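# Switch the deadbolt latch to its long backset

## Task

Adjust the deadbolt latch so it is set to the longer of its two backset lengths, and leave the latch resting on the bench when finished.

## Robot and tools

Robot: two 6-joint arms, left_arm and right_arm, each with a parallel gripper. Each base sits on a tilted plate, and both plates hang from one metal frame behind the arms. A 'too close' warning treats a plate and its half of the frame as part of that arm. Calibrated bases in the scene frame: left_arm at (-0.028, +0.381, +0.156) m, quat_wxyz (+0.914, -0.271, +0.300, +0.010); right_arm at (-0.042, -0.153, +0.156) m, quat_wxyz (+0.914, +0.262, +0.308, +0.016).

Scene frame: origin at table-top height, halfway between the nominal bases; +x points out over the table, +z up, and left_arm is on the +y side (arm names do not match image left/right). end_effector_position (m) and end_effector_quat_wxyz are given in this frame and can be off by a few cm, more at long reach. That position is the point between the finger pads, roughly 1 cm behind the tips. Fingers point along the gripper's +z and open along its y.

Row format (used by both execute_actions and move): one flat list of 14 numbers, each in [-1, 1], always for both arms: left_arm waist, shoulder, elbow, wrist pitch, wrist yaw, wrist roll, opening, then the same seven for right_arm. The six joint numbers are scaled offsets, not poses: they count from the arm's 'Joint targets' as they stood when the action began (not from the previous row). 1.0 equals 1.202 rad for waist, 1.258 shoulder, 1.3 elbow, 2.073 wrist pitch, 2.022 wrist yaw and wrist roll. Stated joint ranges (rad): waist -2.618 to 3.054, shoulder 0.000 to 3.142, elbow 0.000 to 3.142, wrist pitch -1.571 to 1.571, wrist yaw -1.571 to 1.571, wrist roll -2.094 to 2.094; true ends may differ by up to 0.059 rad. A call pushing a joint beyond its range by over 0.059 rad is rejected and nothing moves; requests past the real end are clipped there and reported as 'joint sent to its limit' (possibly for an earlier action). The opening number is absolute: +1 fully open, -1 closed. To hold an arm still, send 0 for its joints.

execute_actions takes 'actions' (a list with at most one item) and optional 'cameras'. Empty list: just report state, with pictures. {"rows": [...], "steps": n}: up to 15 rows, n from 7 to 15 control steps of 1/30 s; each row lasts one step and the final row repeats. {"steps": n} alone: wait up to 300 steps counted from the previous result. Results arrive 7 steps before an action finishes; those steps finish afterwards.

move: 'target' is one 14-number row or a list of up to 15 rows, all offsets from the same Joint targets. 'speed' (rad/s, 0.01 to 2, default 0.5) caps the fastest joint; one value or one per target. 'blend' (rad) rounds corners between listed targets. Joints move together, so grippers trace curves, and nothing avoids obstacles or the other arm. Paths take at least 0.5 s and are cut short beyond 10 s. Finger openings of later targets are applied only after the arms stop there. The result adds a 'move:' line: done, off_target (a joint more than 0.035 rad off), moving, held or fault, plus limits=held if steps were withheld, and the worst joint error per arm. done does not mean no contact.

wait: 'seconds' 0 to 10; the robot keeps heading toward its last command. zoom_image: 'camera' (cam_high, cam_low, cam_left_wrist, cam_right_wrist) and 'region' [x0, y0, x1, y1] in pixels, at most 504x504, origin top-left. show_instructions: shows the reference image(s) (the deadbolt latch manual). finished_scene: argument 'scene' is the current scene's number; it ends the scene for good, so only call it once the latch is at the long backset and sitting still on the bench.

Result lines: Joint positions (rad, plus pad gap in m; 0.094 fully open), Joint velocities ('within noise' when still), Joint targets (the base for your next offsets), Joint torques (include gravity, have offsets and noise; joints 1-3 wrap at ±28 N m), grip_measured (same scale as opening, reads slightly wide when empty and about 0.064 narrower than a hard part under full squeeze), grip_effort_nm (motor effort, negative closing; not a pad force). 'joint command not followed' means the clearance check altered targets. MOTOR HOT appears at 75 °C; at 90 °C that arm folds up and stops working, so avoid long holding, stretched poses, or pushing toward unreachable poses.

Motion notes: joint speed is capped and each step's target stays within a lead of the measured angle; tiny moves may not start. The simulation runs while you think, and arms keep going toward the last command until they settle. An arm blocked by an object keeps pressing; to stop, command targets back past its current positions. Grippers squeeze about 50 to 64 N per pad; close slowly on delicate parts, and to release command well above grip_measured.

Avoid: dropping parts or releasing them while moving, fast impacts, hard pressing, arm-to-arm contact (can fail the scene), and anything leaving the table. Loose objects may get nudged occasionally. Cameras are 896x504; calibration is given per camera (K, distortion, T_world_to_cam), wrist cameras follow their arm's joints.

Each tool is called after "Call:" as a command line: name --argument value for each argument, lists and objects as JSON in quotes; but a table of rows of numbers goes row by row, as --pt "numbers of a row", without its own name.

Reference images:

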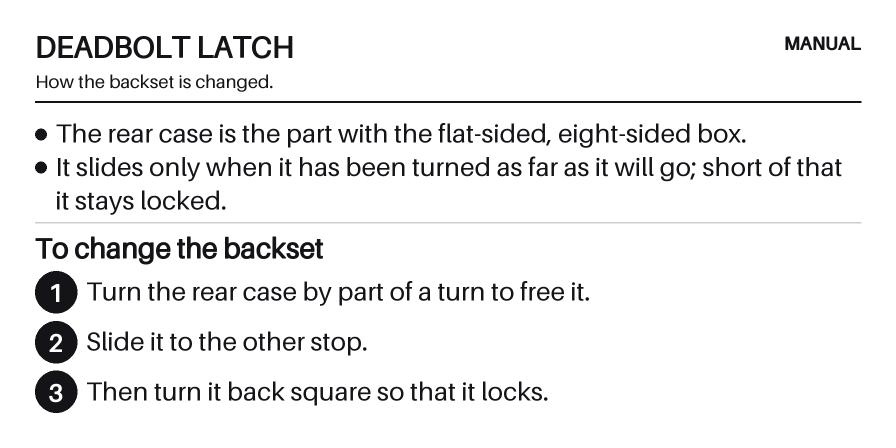

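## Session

Call:
execute_actions --actions '[]'

Call:
zoom_image --camera "cam_high" --region '[330, 130, 600, 330]'

Call:
zoom_image --camera "cam_low" --region '[370, 200, 570, 320]'

Scene clock: 0.00 s of 4900.00 s.
left_arm: end_effector_position=(+0.4447, +0.1956, +0.3011) grip_measured=-0.985 grip_effort_nm=n/a end_effector_quat_wxyz=(+0.400, +0.503, +0.542, -0.542) | right_arm: end_effector_position=(-0.0519, -0.6557, +0.2041) grip_measured=+1.000 grip_effort_nm=n/a end_effector_quat_wxyz=(-0.005, +0.673, +0.357, -0.647)
Joint positions: left_arm=[-0.512 1.769 1.729 -0.882 0.679 1.168 0.001] | right_arm=[-1.59 1.478 1.2 -0.306 0.769 0.77 0.094]
Joint velocities: within noise
Joint torques (N m): no reading
Motor temperatures (°C): left_arm=[30 30 28 28 26 27 26] | right_arm=[29 35 33 29 28 26 29]
Heat: left arm: 30 °C; right arm: 35 °C.
Joint targets: left_arm=[-0.527 1.760 1.736 -0.884 0.697 1.169] | right_arm=[-1.600 1.471 1.205 -0.308 0.785 0.772]
camera_calibration:
cam_left_wrist: T_world_to_cam=[[-0.982494, 0.0926874, 0.1616, 0.371709], [-0.0879937, 0.533692, -0.841089, 0.225048], [-0.164203, -0.840584, -0.516193, 0.47865], [0, 0, 0, 1]] pos_world=[0.4636, 0.247787, 0.376293]
cam_right_wrist: T_world_to_cam=[[-0.481567, 0.746211, 0.459634, 0.372917], [0.292029, 0.631105, -0.718628, 0.614063], [-0.826324, -0.211841, -0.521835, 0.013251], [0, 0, 0, 1]] pos_world=[0.0112096, -0.663006, 0.276792]

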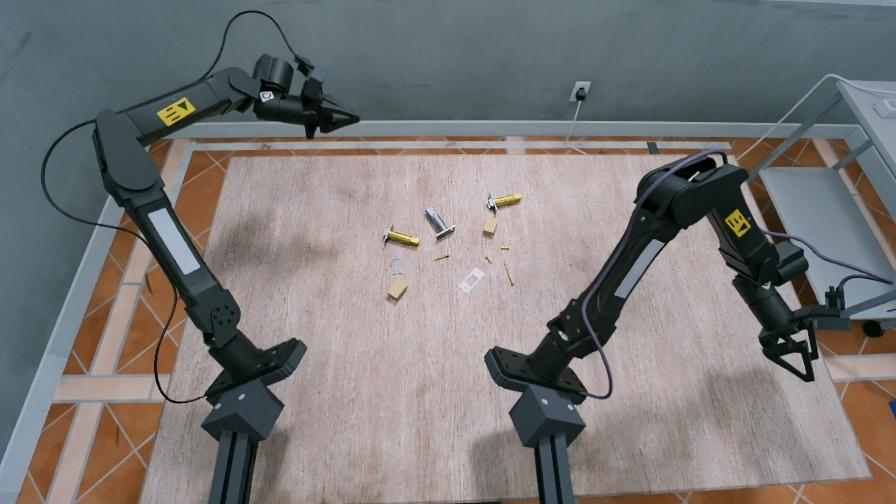

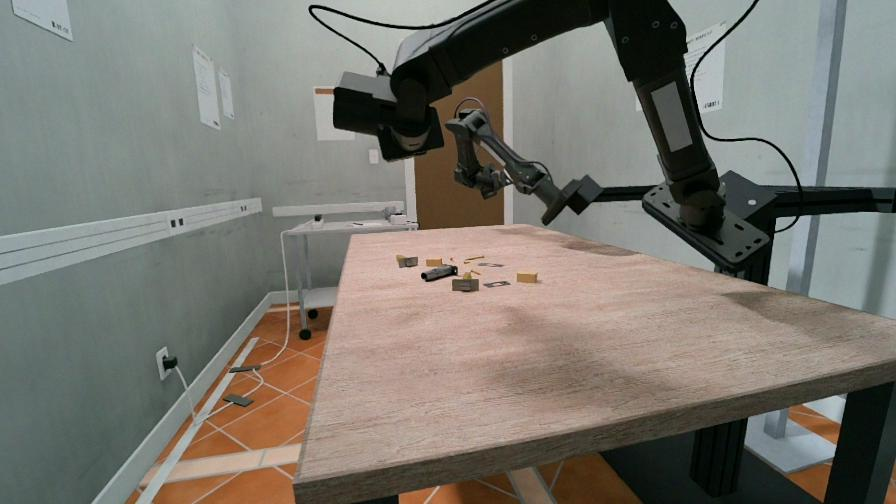

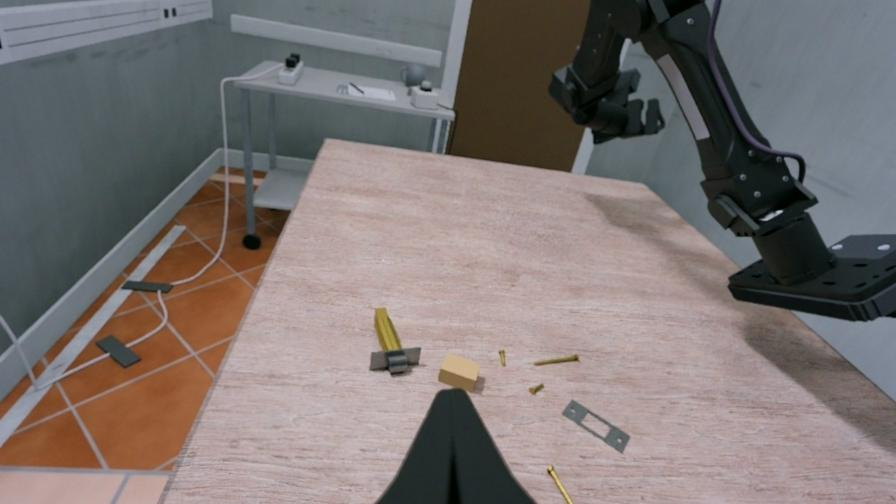

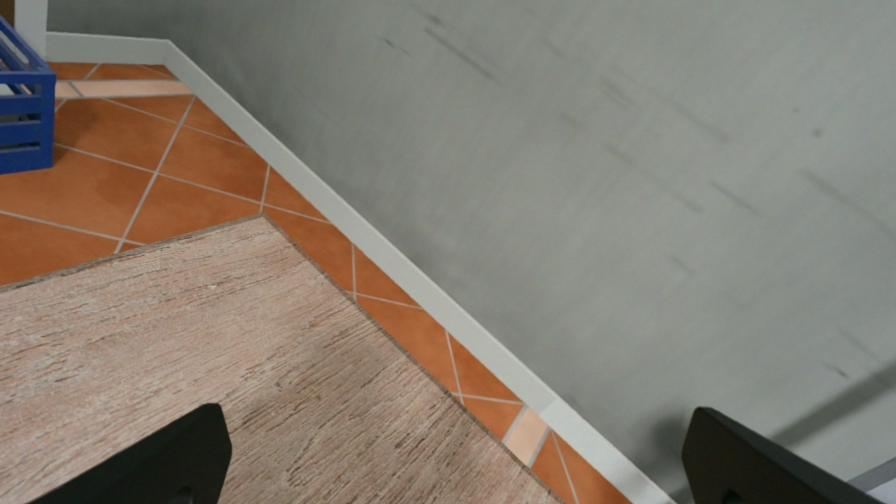

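Scaled by 1.867 from the camera's 896x504 image, which has a finer 1280x720 frame.

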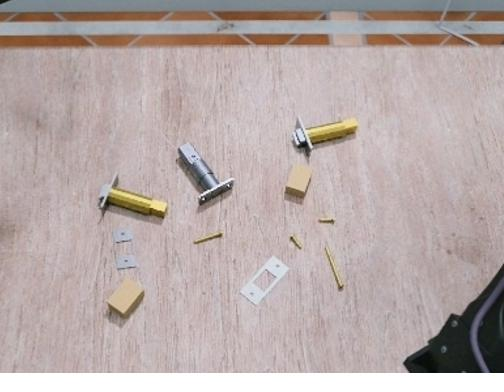

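Scaled by 2.520 from the camera's 896x504 image, which has a finer 1280x720 frame.

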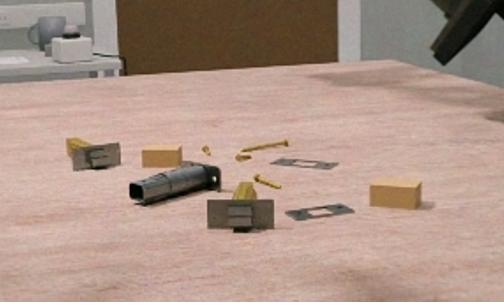

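Call:
move --target '[-0.871,-0.435,-0.725,0.185,-0.770,-1.0,0.0,0.98,-0.176,0.265,-0.430,-0.141,-0.135,1]' --speed 1.1 --cameras '["cam_high"]'

Call:
zoom_image --camera "cam_high" --region '[380, 180, 480, 280]'

Scene clock: 8.23 s of 4900.00 s.
left_arm: end_effector_position=(+0.2309, +0.2008, +0.3347) grip_measured=-0.002 grip_effort_nm=0.120 end_effector_quat_wxyz=(+0.222, -0.012, +0.891, -0.396) | right_arm: end_effector_position=(+0.2989, -0.4253, +0.1304) grip_measured=+1.000 grip_effort_nm=0.042 end_effector_quat_wxyz=(-0.084, +0.441, +0.882, -0.144)
Joint positions: left_arm=[-1.558 1.224 0.8 -0.508 -0.853 -0.851 0.047] | right_arm=[-0.427 1.28 1.523 -1.186 0.506 0.508 0.094]
Joint velocities: within noise
Joint torques (N m): left_arm=[-3.89 0.5 4.98 1.29 0.1 -0.04] | right_arm=[1.01 -11.67 7.35 -0.32 0.09 -0.1]
Motor temperatures (°C): left_arm=[30 31 28 29 27 27 27] | right_arm=[30 38 34 29 28 26 29]
Heat: left arm: 31 °C; right arm: 38 °C.
Joint targets: left_arm=[-1.574 1.213 0.793 -0.501 -0.860 -0.853] | right_arm=[-0.422 1.249 1.549 -1.200 0.500 0.499]
Kept back: nothing.
move: done
Images, in order (width x height): cam_high 896x504.

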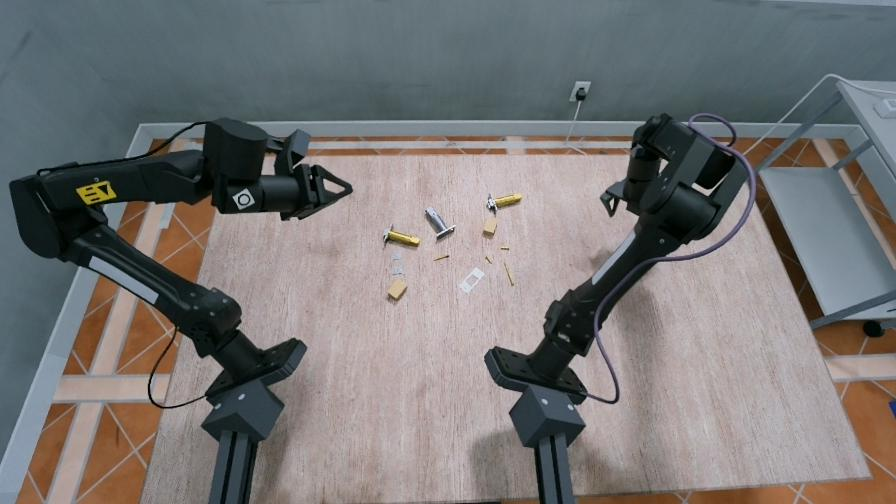

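Scaled by 5.040 from the camera's 896x504 image, which has a finer 1280x720 frame.

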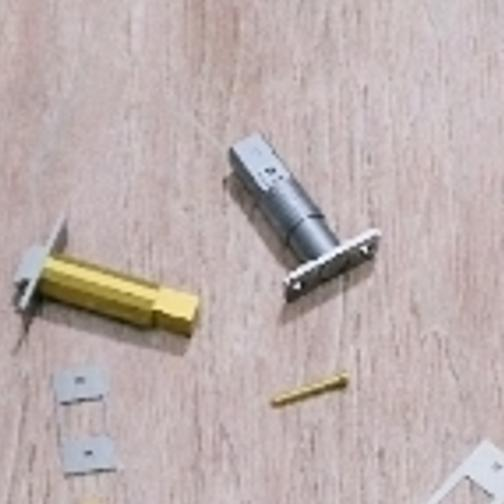

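Call:
move --pt "0 0 0 0 0 0 0 0.53 0.18 0.13 0 0.06 -0.03 1" --pt "0 0 0 0 0 0 0 0.975 0.676 0.27 -0.034 0.153 -0.069 1" --speed 1.0 --blend '[0.15,0]' --cameras '["cam_high","cam_right_wrist"]'

Call:
zoom_image --camera "cam_right_wrist" --region '[250, 50, 650, 450]'

Scene clock: 10.70 s of 4900.00 s.
left_arm: end_effector_position=(+0.2311, +0.2008, +0.3348) grip_measured=-0.002 grip_effort_nm=0.129 end_effector_quat_wxyz=(+0.222, -0.013, +0.891, -0.396) | right_arm: end_effector_position=(+0.3939, +0.0165, +0.1345) grip_measured=+1.000 grip_effort_nm=0.032 end_effector_quat_wxyz=(-0.016, -0.187, +0.982, +0.009)
Joint positions: left_arm=[-1.558 1.224 0.8 -0.507 -0.854 -0.852 0.047] | right_arm=[0.742 2.105 1.879 -1.256 0.795 0.371 0.094]
Joint velocities: within noise
Joint torques (N m): left_arm=[-3.84 0.53 5.04 1.34 0.07 -0.03] | right_arm=[7.64 -7.66 5.72 -0.12 0.13 -0.11]
Motor temperatures (°C): left_arm=[30 31 28 29 27 27 27] | right_arm=[30 38 34 29 28 26 29]
Heat: left arm: 31 °C; right arm: 38 °C.
Joint targets: left_arm=[-1.574 1.213 0.793 -0.501 -0.860 -0.853] | right_arm=[0.750 2.100 1.900 -1.270 0.809 0.360]
Kept back: nothing.
move: done
camera_calibration:
cam_right_wrist: T_world_to_cam=[[0.35776, -0.933285, -0.0314227, -0.118864], [-0.827647, -0.33249, 0.452162, 0.309149], [-0.432444, -0.135759, -0.891382, 0.380952], [0, 0, 0, 1]] pos_world=[0.463131, 0.0435727, 0.196054]
Images, in order (width x height): cam_high 896x504, cam_right_wrist 896x504.

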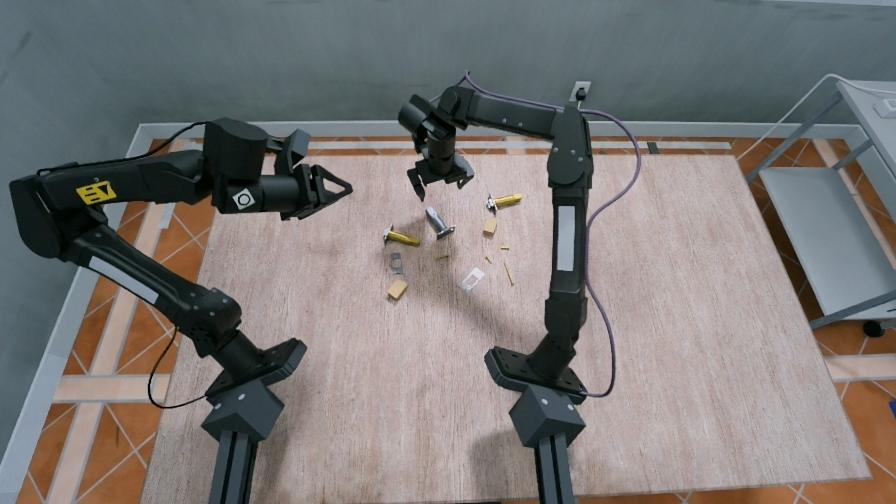

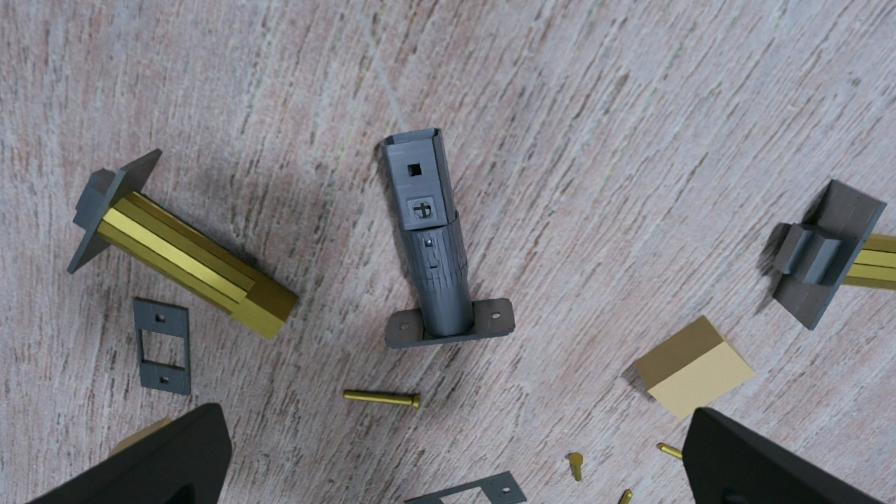

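Scaled by 1.260 from the camera's 896x504 image, which has a finer 1280x720 frame.

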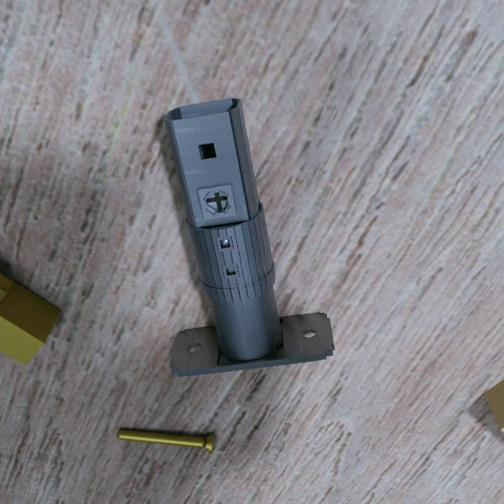

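Call:
move --target '[0,0,0,0,0,0,0,-0.104,0.104,-0.0727,0.1754,-0.002,-0.1674,0.4]' --speed 0.4 --cameras '["cam_low","cam_right_wrist"]'

Call:
zoom_image --camera "cam_low" --region '[390, 210, 490, 300]'

Scene clock: 15.03 s of 4900.00 s.
left_arm: end_effector_position=(+0.2312, +0.2008, +0.3348) grip_measured=-0.002 grip_effort_nm=0.125 end_effector_quat_wxyz=(+0.222, -0.013, +0.891, -0.396) | right_arm: end_effector_position=(+0.4111, +0.0370, +0.0522) grip_measured=+0.402 grip_effort_nm=-0.066 end_effector_quat_wxyz=(+0.000, -0.254, +0.967, +0.005)
Joint positions: left_arm=[-1.558 1.224 0.8 -0.507 -0.855 -0.852 0.047] | right_arm=[0.618 2.218 1.817 -0.921 0.796 0.033 0.066]
Joint velocities: within noise
Joint torques (N m): left_arm=[-3.9 0.53 5.03 1.31 0.04 -0.03] | right_arm=[7.97 -7.3 2.76 0.22 0.09 -0.11]
Motor temperatures (°C): left_arm=[30 31 28 29 27 27 26] | right_arm=[31 39 34 29 28 26 29]
Heat: left arm: 31 °C; right arm: 39 °C.
Joint targets: left_arm=[-1.574 1.213 0.793 -0.501 -0.860 -0.853] | right_arm=[0.625 2.231 1.806 -0.906 0.805 0.021]
Kept back: nothing.
move: done
camera_calibration:
cam_right_wrist: T_world_to_cam=[[0.483822, -0.875001, -0.0170043, -0.16317], [-0.788828, -0.444424, 0.424544, 0.356972], [-0.379034, -0.19199, -0.905248, 0.298692], [0, 0, 0, 1]] pos_world=[0.473749, 0.073219, 0.116065]
Images, in order (width x height): cam_low 896x504, cam_right_wrist 896x504.

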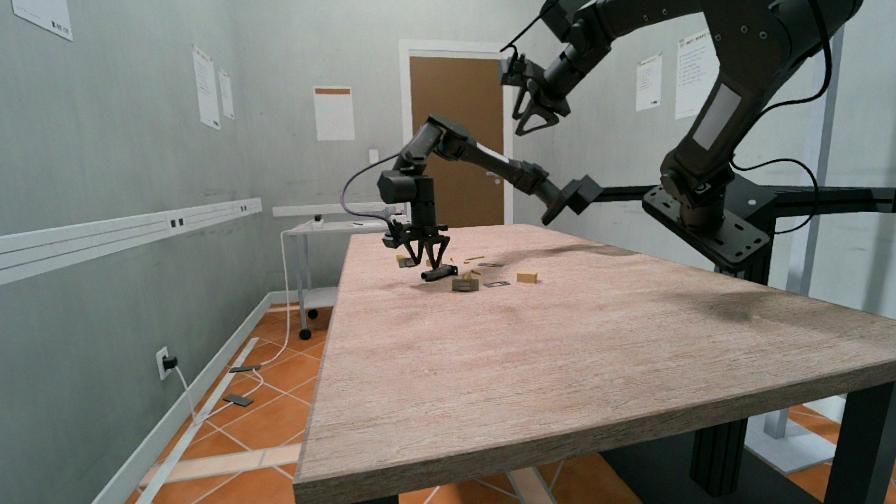

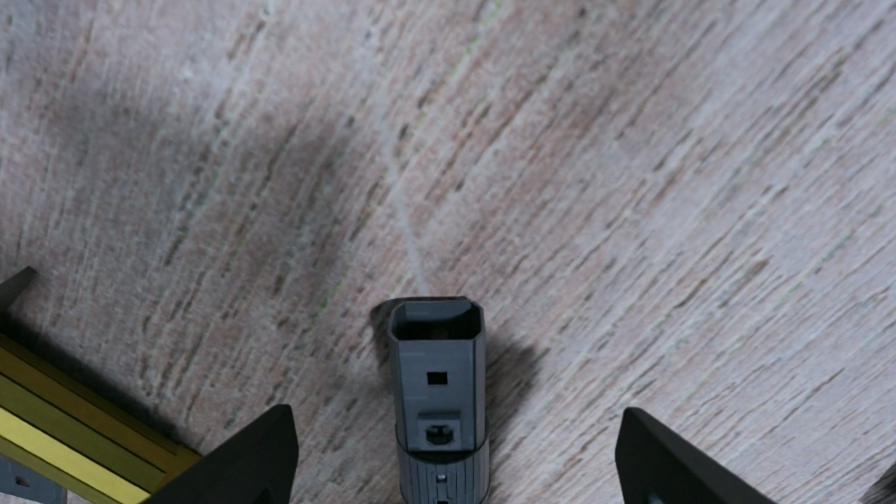

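Scaled by 5.040 from the camera's 896x504 image, which has a finer 1280x720 frame.

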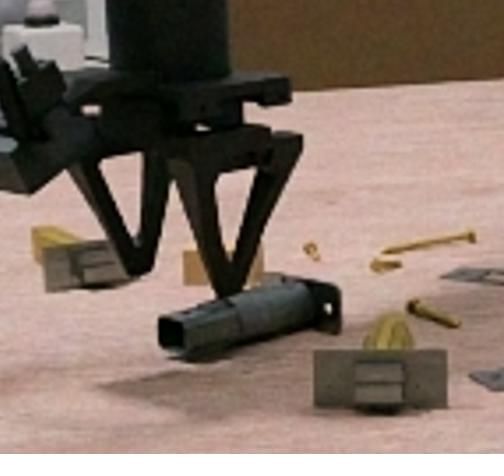

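Call:
move --target '[0,0,0,0,0,0,0,-0.0268,0.009,-0.049,0.0513,-0.004,-0.0219,0.4]' --speed 0.12 --cameras '["cam_low","cam_right_wrist"]'

Call:
zoom_image --camera "cam_low" --region '[390, 210, 490, 300]'

Scene clock: 17.90 s of 4900.00 s.
left_arm: end_effector_position=(+0.2312, +0.2008, +0.3349) grip_measured=-0.002 grip_effort_nm=0.115 end_effector_quat_wxyz=(+0.222, -0.013, +0.891, -0.396) | right_arm: end_effector_position=(+0.4076, +0.0375, +0.0311) grip_measured=+0.402 grip_effort_nm=-0.061 end_effector_quat_wxyz=(+0.004, -0.254, +0.967, +0.002)
Joint positions: left_arm=[-1.558 1.224 0.8 -0.507 -0.855 -0.852 0.047] | right_arm=[0.59 2.225 1.755 -0.815 0.796 -0.012 0.066]
Joint velocities: within noise
Joint torques (N m): left_arm=[-3.88 0.46 5.05 1.31 0.05 -0.01] | right_arm=[7.64 -6.99 2.54 0.2 0.01 -0.11]
Motor temperatures (°C): left_arm=[30 31 28 30 27 27 26] | right_arm=[32 39 34 29 28 26 29]
Heat: left arm: 31 °C; right arm: 39 °C.
Joint targets: left_arm=[-1.574 1.213 0.793 -0.501 -0.860 -0.853] | right_arm=[0.593 2.242 1.742 -0.800 0.797 -0.023]
Kept back: nothing.
move: done
camera_calibration:
cam_right_wrist: T_world_to_cam=[[0.482905, -0.87562, -0.0095871, -0.16128], [-0.793193, -0.442032, 0.41887, 0.365257], [-0.371009, -0.19467, -0.907995, 0.275221], [0, 0, 0, 1]] pos_world=[0.469712, 0.0738132, 0.0953579]
Images, in order (width x height): cam_low 896x504, cam_right_wrist 896x504.

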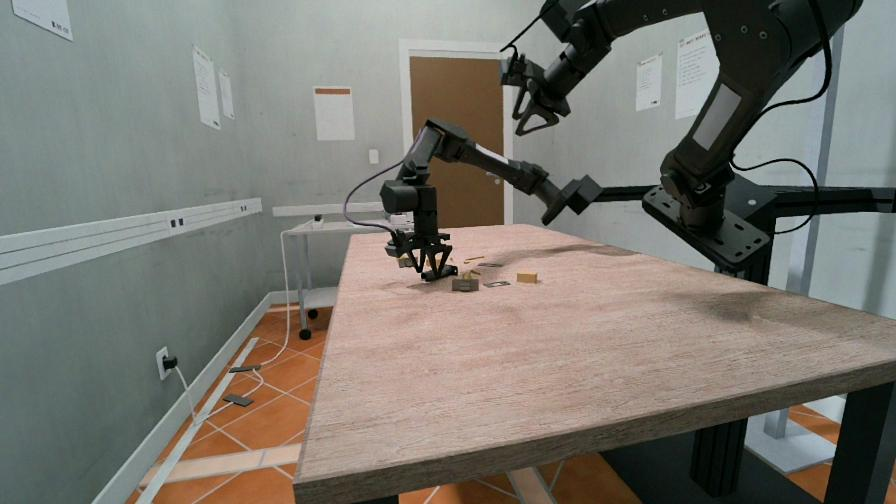

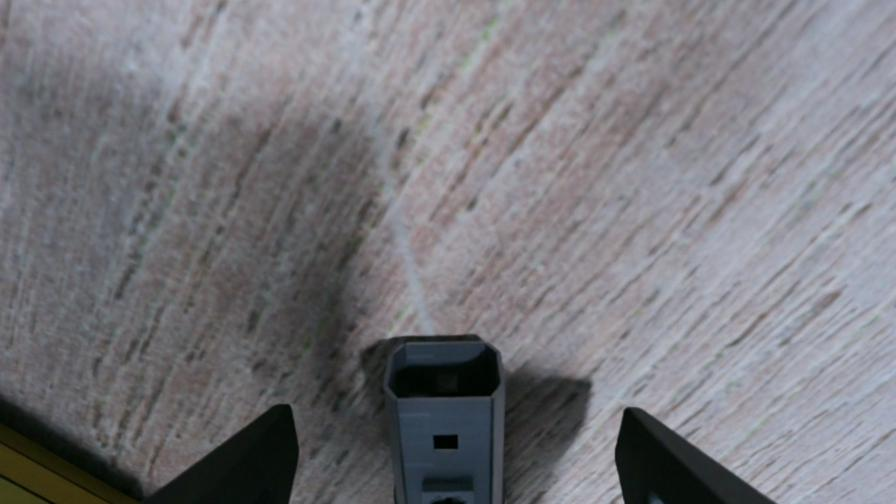

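Scaled by 5.040 from the camera's 896x504 image, which has a finer 1280x720 frame.

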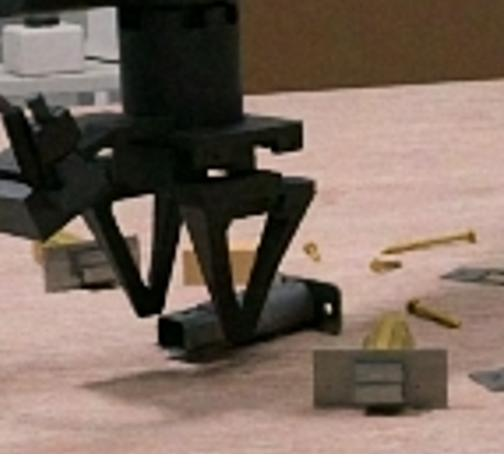

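Call:
move --target '[0,0,0,0,0,0,0,-0.0085,0.0045,-0.0228,0.0241,-0.002,-0.0104,0.4]' --speed 0.1 --cameras '["cam_low","cam_right_wrist"]'

Call:
zoom_image --camera "cam_low" --region '[390, 210, 490, 300]'

Scene clock: 19.40 s of 4900.00 s.
left_arm: end_effector_position=(+0.2312, +0.2008, +0.3349) grip_measured=-0.002 grip_effort_nm=0.125 end_effector_quat_wxyz=(+0.222, -0.013, +0.891, -0.396) | right_arm: end_effector_position=(+0.4049, +0.0389, +0.0222) grip_measured=+0.402 grip_effort_nm=-0.066 end_effector_quat_wxyz=(+0.007, -0.255, +0.967, +0.001)
Joint positions: left_arm=[-1.558 1.224 0.8 -0.507 -0.855 -0.852 0.047] | right_arm=[0.58 2.23 1.725 -0.765 0.796 -0.033 0.066]
Joint velocities: within noise
Joint torques (N m): left_arm=[-3.89 0.51 5.04 1.33 0.07 -0.03] | right_arm=[7.58 -6.91 2.43 0.22 -0.04 -0.11]
Motor temperatures (°C): left_arm=[30 31 28 30 27 27 26] | right_arm=[32 39 34 29 28 26 29]
Heat: left arm: 31 °C; right arm: 39 °C.
Joint targets: left_arm=[-1.574 1.213 0.793 -0.501 -0.860 -0.853] | right_arm=[0.583 2.248 1.712 -0.750 0.793 -0.044]
Kept back: nothing.
move: done
camera_calibration:
cam_right_wrist: T_world_to_cam=[[0.485675, -0.874114, -0.00673283, -0.160103], [-0.794083, -0.444402, 0.414656, 0.368075], [-0.365448, -0.196041, -0.909954, 0.264303], [0, 0, 0, 1]] pos_world=[0.466629, 0.0754399, 0.0868014]
Images, in order (width x height): cam_low 896x504, cam_right_wrist 896x504.

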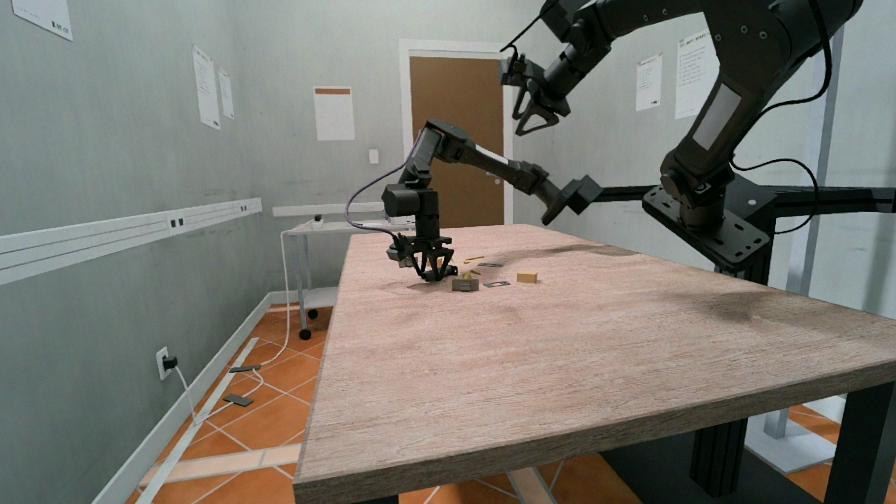

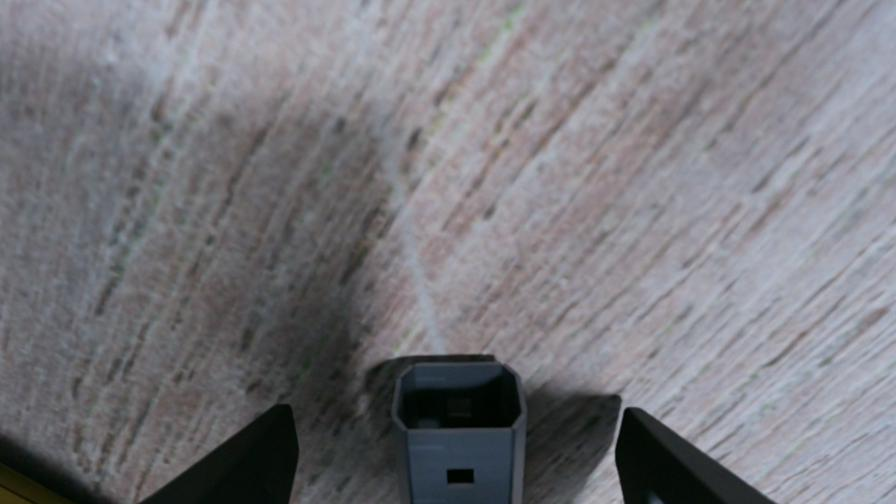

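Scaled by 5.040 from the camera's 896x504 image, which has a finer 1280x720 frame.

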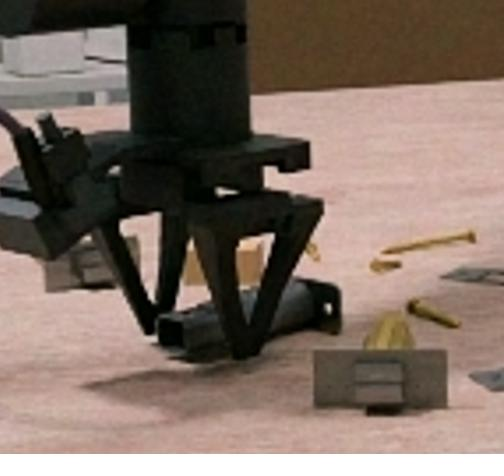

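Call:
execute_actions --actions '[{"rows":[[0,0,0,0,0,0,0,0,0,0,0,0,0,0.25],[0,0,0,0,0,0,0,0,0,0,0,0,0,0.1],[0,0,0,0,0,0,0,0,0,0,0,0,0,-0.05],[0,0,0,0,0,0,0,0,0,0,0,0,0,-0.18],[0,0,0,0,0,0,0,0,0,0,0,0,0,-0.28],[0,0,0,0,0,0,0,0,0,0,0,0,0,-0.34],[0,0,0,0,0,0,0,0,0,0,0,0,0,-0.38],[0,0,0,0,0,0,0,0,0,0,0,0,0,-0.41],[0,0,0,0,0,0,0,0,0,0,0,0,0,-0.44],[0,0,0,0,0,0,0,0,0,0,0,0,0,-0.47],[0,0,0,0,0,0,0,0,0,0,0,0,0,-0.5],[0,0,0,0,0,0,0,0,0,0,0,0,0,-0.53],[0,0,0,0,0,0,0,0,0,0,0,0,0,-0.56],[0,0,0,0,0,0,0,0,0,0,0,0,0,-0.6],[0,0,0,0,0,0,0,0,0,0,0,0,0,-0.65]]}]'

Call:
execute_actions --actions '[{"rows":[[0,0,0,0,0,0,0,0,0,0,0,0,0,-0.75]],"steps":15}]' --cameras '["cam_right_wrist"]'

Scene clock: 20.30 s of 4900.00 s.
left_arm: end_effector_position=(+0.2312, +0.2008, +0.3349) grip_measured=-0.002 grip_effort_nm=0.120 end_effector_quat_wxyz=(+0.222, -0.013, +0.891, -0.396) | right_arm: end_effector_position=(+0.4051, +0.0390, +0.0222) grip_measured=-0.390 grip_effort_nm=0.007 end_effector_quat_wxyz=(+0.007, -0.255, +0.967, +0.001)
Joint positions: left_arm=[-1.558 1.224 0.8 -0.507 -0.855 -0.852 0.047] | right_arm=[0.58 2.23 1.725 -0.764 0.796 -0.034 0.029]
Joint velocities: left_arm=[within noise] | right_arm=[0.002 -0.002 -0.022 0.007 -0.022 0.11 -0.04]
Joint torques (N m): left_arm=[-3.71 0.51 5 1.3 0.07 -0.01] | right_arm=[7.58 -6.91 2.43 0.21 -0.05 -0.11]
Motor temperatures (°C): left_arm=[30 31 28 30 27 27 26] | right_arm=[32 39 34 29 28 26 29]
Heat: left arm: 31 °C; right arm: 39 °C.
Joint targets: left_arm=[-1.574 1.213 0.793 -0.501 -0.860 -0.853] | right_arm=[0.583 2.248 1.712 -0.750 0.793 -0.044]
Steps of this call (1-19: nothing new was sent; 20-27: this action's first 8). Readings (joint positions of left_arm | right_arm):
20: [-1.558 1.224 0.800 -0.507 -0.855 -0.852] | [0.580 2.230 1.725 -0.764 0.796 -0.033]
21: [-1.558 1.224 0.800 -0.507 -0.855 -0.852] | [0.580 2.230 1.725 -0.764 0.796 -0.034]
23: [-1.558 1.224 0.800 -0.507 -0.855 -0.852] | [0.580 2.230 1.725 -0.764 0.796 -0.034]
27: the state above

Scene clock: 20.80 s of 4900.00 s.
left_arm: end_effector_position=(+0.2312, +0.2008, +0.3349) grip_measured=-0.002 grip_effort_nm=0.115 end_effector_quat_wxyz=(+0.222, -0.013, +0.891, -0.396) | right_arm: end_effector_position=(+0.4051, +0.0390, +0.0222) grip_measured=-0.555 grip_effort_nm=-0.984 end_effector_quat_wxyz=(+0.007, -0.256, +0.967, +0.001)
Joint positions: left_arm=[-1.558 1.224 0.8 -0.507 -0.855 -0.852 0.047] | right_arm=[0.58 2.23 1.725 -0.764 0.796 -0.034 0.021]
Joint velocities: within noise
Joint torques (N m): left_arm=[-3.88 0.57 5 1.33 0.05 -0.01] | right_arm=[7.58 -6.94 2.41 0.21 -0.04 -0.11]
Motor temperatures (°C): left_arm=[30 31 29 30 27 27 26] | right_arm=[32 39 34 29 28 26 29]
Heat: left arm: 31 °C; right arm: 39 °C.
Joint targets: left_arm=[-1.574 1.213 0.793 -0.501 -0.860 -0.853] | right_arm=[0.583 2.248 1.712 -0.750 0.793 -0.044]
Steps of this call (1-7: your previous action's last 7; 8-15: this action's first 8). Readings (joint positions of left_arm | right_arm):
8: [-1.558 1.224 0.800 -0.507 -0.855 -0.852] | [0.580 2.230 1.725 -0.764 0.796 -0.034]
9: [-1.558 1.224 0.800 -0.507 -0.855 -0.852] | [0.580 2.230 1.725 -0.764 0.796 -0.034]
11: [-1.558 1.224 0.800 -0.507 -0.855 -0.852] | [0.580 2.230 1.725 -0.764 0.796 -0.034]
15: the state above
camera_calibration:
cam_right_wrist: T_world_to_cam=[[0.486202, -0.87382, -0.00671177, -0.160332], [-0.794013, -0.444978, 0.414171, 0.368215], [-0.364898, -0.196042, -0.910174, 0.264149], [0, 0, 0, 1]] pos_world=[0.466708, 0.0755305, 0.0868415]
Images, in order (width x height): cam_right_wrist 896x504.

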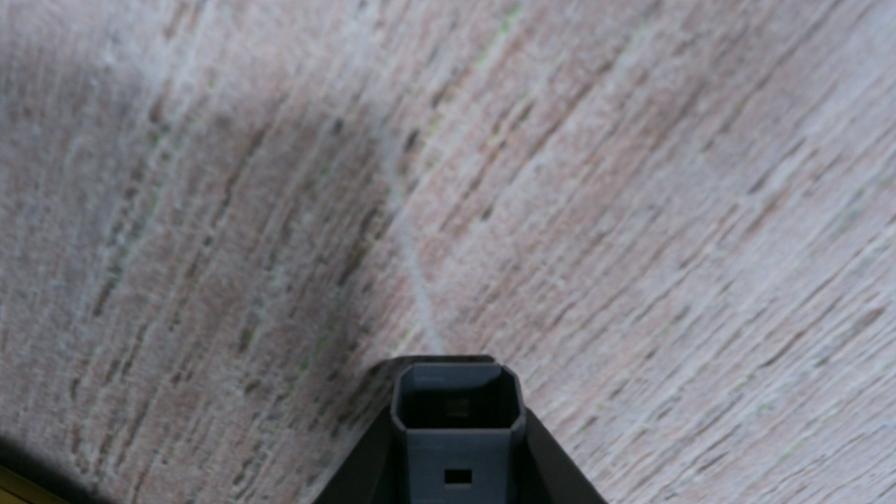

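Call:
move --pt "0 0 0 0 0 0 0 0.097 -0.054 0.106 -0.169 0.013 0.121 -0.75" --pt "0 0 0 0 0 0 0 0.250 -0.324 -0.035 -0.215 -0.267 0.938 -0.75" --speed '[0.3,0.8]' --blend '[0.08,0]'

Scene clock: 25.57 s of 4900.00 s.
left_arm: end_effector_position=(+0.2312, +0.2008, +0.3349) grip_measured=-0.002 grip_effort_nm=0.120 end_effector_quat_wxyz=(+0.222, -0.013, +0.891, -0.396) | right_arm: end_effector_position=(+0.3200, +0.0639, +0.2223) grip_measured=-0.554 grip_effort_nm=-0.984 end_effector_quat_wxyz=(-0.245, +0.487, +0.826, +0.143)
Joint positions: left_arm=[-1.558 1.224 0.8 -0.507 -0.855 -0.852 0.047] | right_arm=[0.854 1.864 1.682 -1.181 0.285 1.842 0.021]
Joint velocities: within noise
Joint torques (N m): left_arm=[-3.81 0.59 5.05 1.33 0.07 -0.02] | right_arm=[8.25 -7.58 2.89 0.14 -0.69 0.1]
Motor temperatures (°C): left_arm=[30 31 29 30 26 27 26] | right_arm=[33 40 34 29 28 26 29]
Heat: left arm: 31 °C; right arm: 40 °C.
Joint targets: left_arm=[-1.574 1.213 0.793 -0.501 -0.859 -0.853] | right_arm=[0.883 1.840 1.667 -1.196 0.254 1.853]
Kept back: nothing.
move: done
camera_calibration:
cam_left_wrist: T_world_to_cam=[[-0.172421, -0.692991, 0.700025, -0.053796], [-0.984551, 0.143241, -0.1007, 0.269649], [-0.0304884, -0.706573, -0.706983, 0.471418], [0, 0, 0, 1]] pos_world=[0.27058, 0.257186, 0.398096]
cam_right_wrist: T_world_to_cam=[[-0.880947, -0.473213, 0.00106265, 0.314365], [-0.248324, 0.464196, 0.85021, -0.100828], [-0.402824, 0.748726, -0.526443, 0.286583], [0, 0, 0, 1]] pos_world=[0.367344, -0.0190062, 0.23626]

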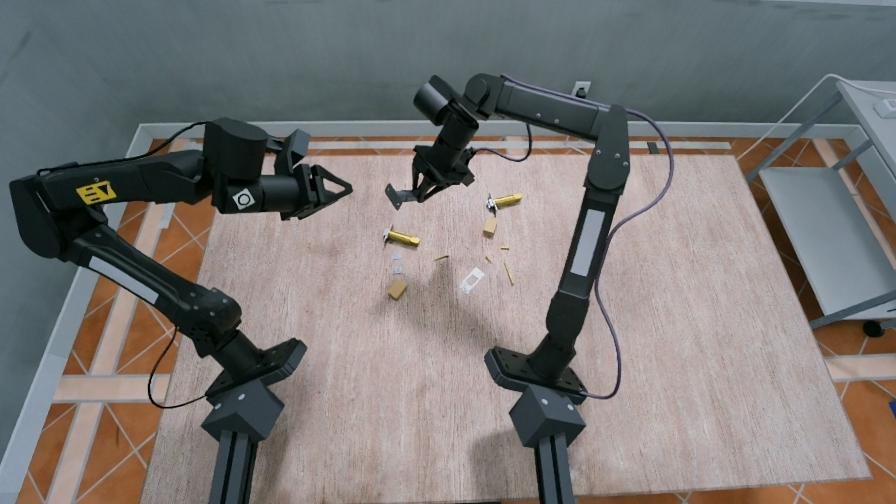

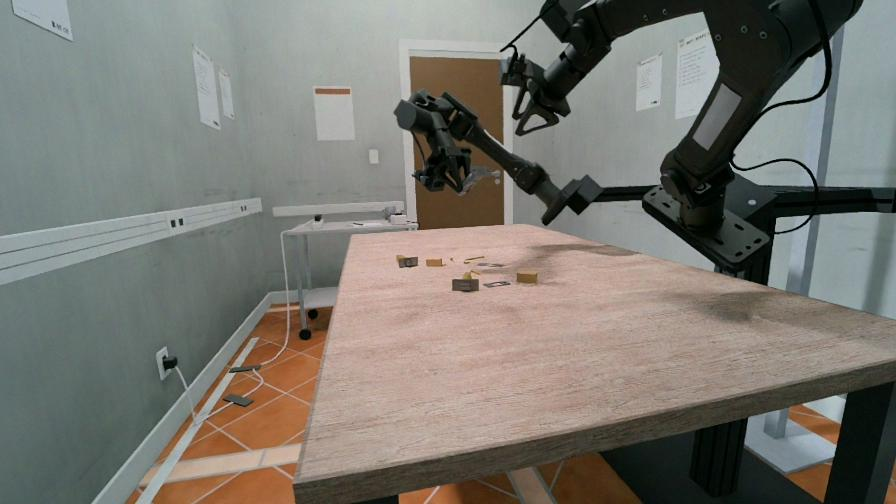

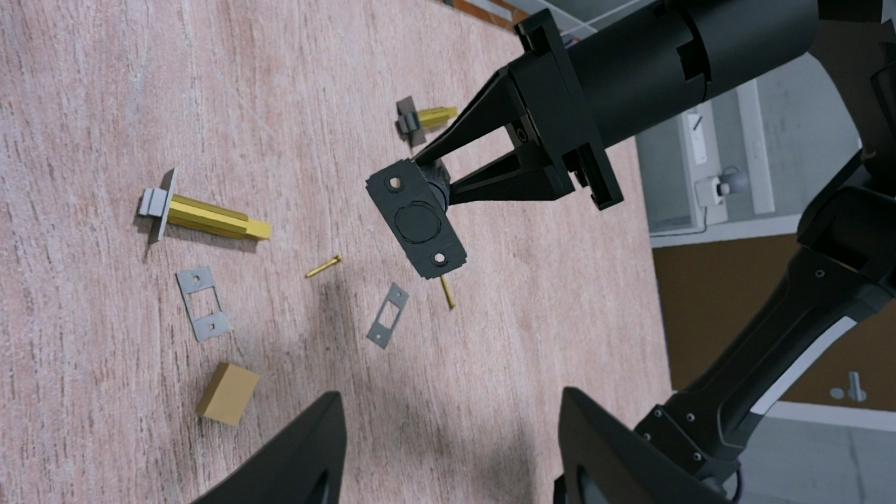

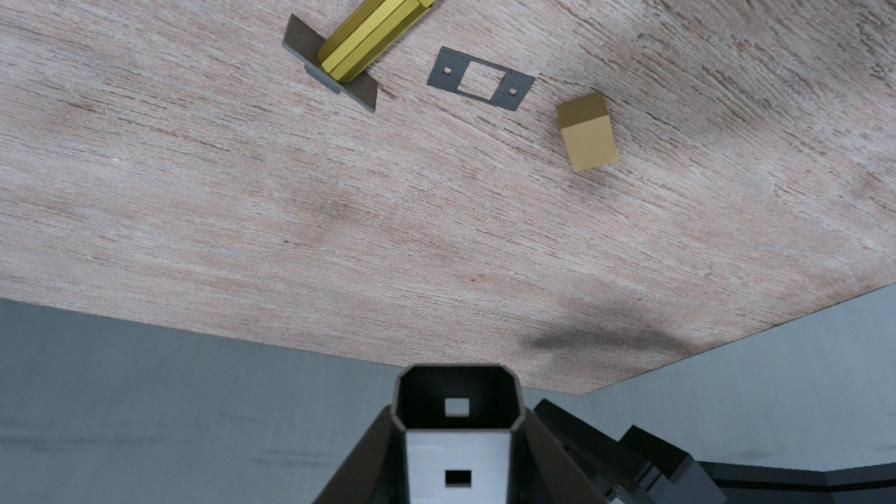

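Call:
move --target '[0.185,0.069,-0.098,0.179,0.0687,-0.129,0.2,0,0,0,0,0,0,-0.75]' --speed 0.4 --cameras '["cam_left_wrist","cam_low"]'

Call:
zoom_image --camera "cam_low" --region '[400, 80, 560, 220]'

Scene clock: 28.47 s of 4900.00 s.
left_arm: end_effector_position=(+0.2549, +0.1710, +0.2891) grip_measured=+0.198 grip_effort_nm=0.125 end_effector_quat_wxyz=(+0.126, -0.231, +0.860, -0.438) | right_arm: end_effector_position=(+0.3199, +0.0639, +0.2224) grip_measured=-0.554 grip_effort_nm=-0.984 end_effector_quat_wxyz=(-0.246, +0.488, +0.826, +0.143)
Joint positions: left_arm=[-1.352 1.298 0.673 -0.137 -0.73 -1.113 0.056] | right_arm=[0.854 1.864 1.682 -1.182 0.284 1.842 0.021]
Joint velocities: within noise
Joint torques (N m): left_arm=[-2.96 -0.03 5.18 1.28 0.33 -0.04] | right_arm=[8.25 -7.58 2.89 0.14 -0.68 0.11]
Motor temperatures (°C): left_arm=[30 30 29 31 26 27 26] | right_arm=[33 40 34 29 28 26 30]
Heat: left arm: 31 °C; right arm: 40 °C.
Joint targets: left_arm=[-1.351 1.299 0.666 -0.130 -0.721 -1.114] | right_arm=[0.883 1.840 1.667 -1.196 0.254 1.853]
Kept back: nothing.
move: done
camera_calibration:
cam_left_wrist: T_world_to_cam=[[0.266915, -0.524747, 0.80833, -0.210375], [-0.963692, -0.138902, 0.228045, 0.240548], [-0.00738732, -0.839849, -0.542769, 0.38814], [0, 0, 0, 1]] pos_world=[0.290833, 0.248998, 0.325867]
Images, in order (width x height): cam_low 896x504, cam_left_wrist 896x504.

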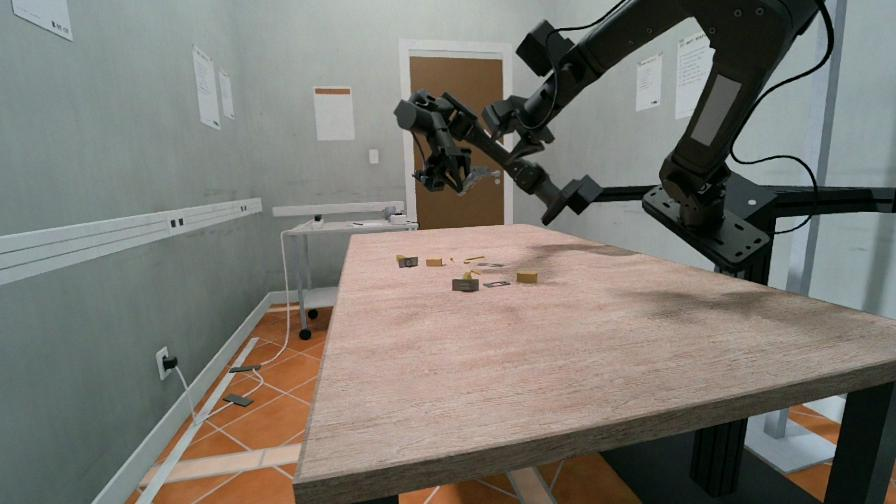

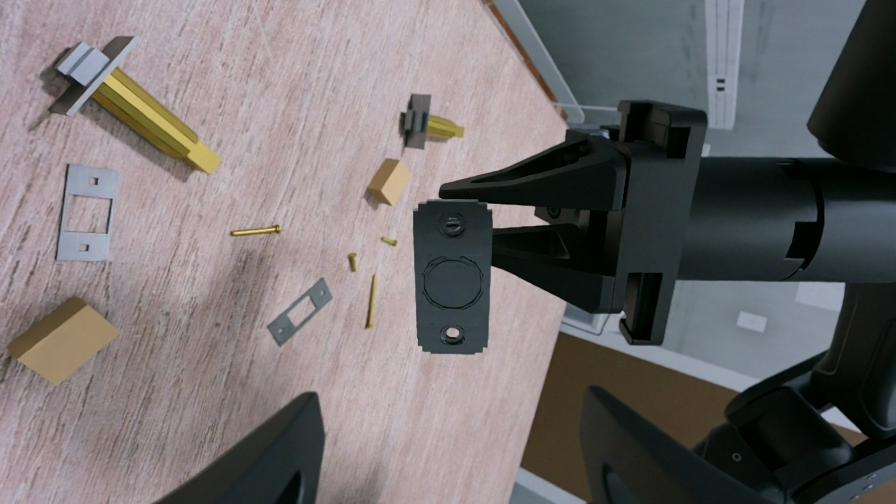

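Scaled by 3.150 from the camera's 896x504 image, which has a finer 1280x720 frame.

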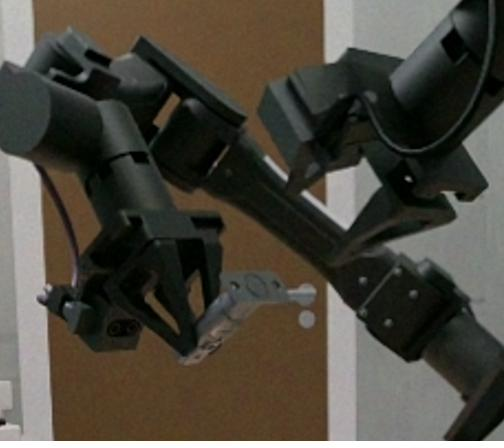

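Call:
move --target '[0.090,0.1216,0.007,0.1003,0.039,0.0415,0.2,0,0,0,0,0,0,-0.75]' --speed 0.2 --cameras '["cam_left_wrist"]'

Scene clock: 31.37 s of 4900.00 s.
left_arm: end_effector_position=(+0.2718, +0.1411, +0.2633) grip_measured=+0.198 grip_effort_nm=0.129 end_effector_quat_wxyz=(+0.121, -0.241, +0.858, -0.438) | right_arm: end_effector_position=(+0.3199, +0.0640, +0.2224) grip_measured=-0.554 grip_effort_nm=-0.984 end_effector_quat_wxyz=(-0.246, +0.488, +0.825, +0.143)
Joint positions: left_arm=[-1.244 1.448 0.673 0.07 -0.652 -1.044 0.056] | right_arm=[0.854 1.864 1.682 -1.182 0.284 1.843 0.021]
Joint velocities: within noise
Joint torques (N m): left_arm=[-3.79 -1.28 5.63 1.24 0.36 0.15] | right_arm=[8.27 -7.58 2.91 0.14 -0.68 0.11]
Motor temperatures (°C): left_arm=[30 30 29 31 26 27 26] | right_arm=[34 40 34 29 28 26 30]
Heat: left arm: 31 °C; right arm: 40 °C.
Joint targets: left_arm=[-1.243 1.452 0.675 0.078 -0.642 -1.030] | right_arm=[0.883 1.840 1.667 -1.196 0.253 1.853]
Kept back: nothing.
move: done
camera_calibration:
cam_left_wrist: T_world_to_cam=[[0.288421, -0.515305, 0.807015, -0.21655], [-0.957494, -0.151504, 0.245461, 0.254081], [-0.00422106, -0.843509, -0.537099, 0.347328], [0, 0, 0, 1]] pos_world=[0.307204, 0.219879, 0.298941]
Images, in order (width x height): cam_left_wrist 896x504.

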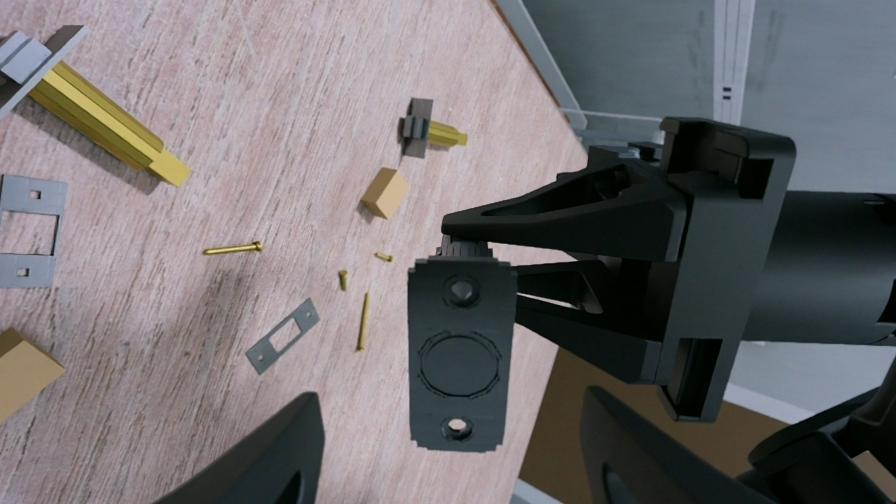

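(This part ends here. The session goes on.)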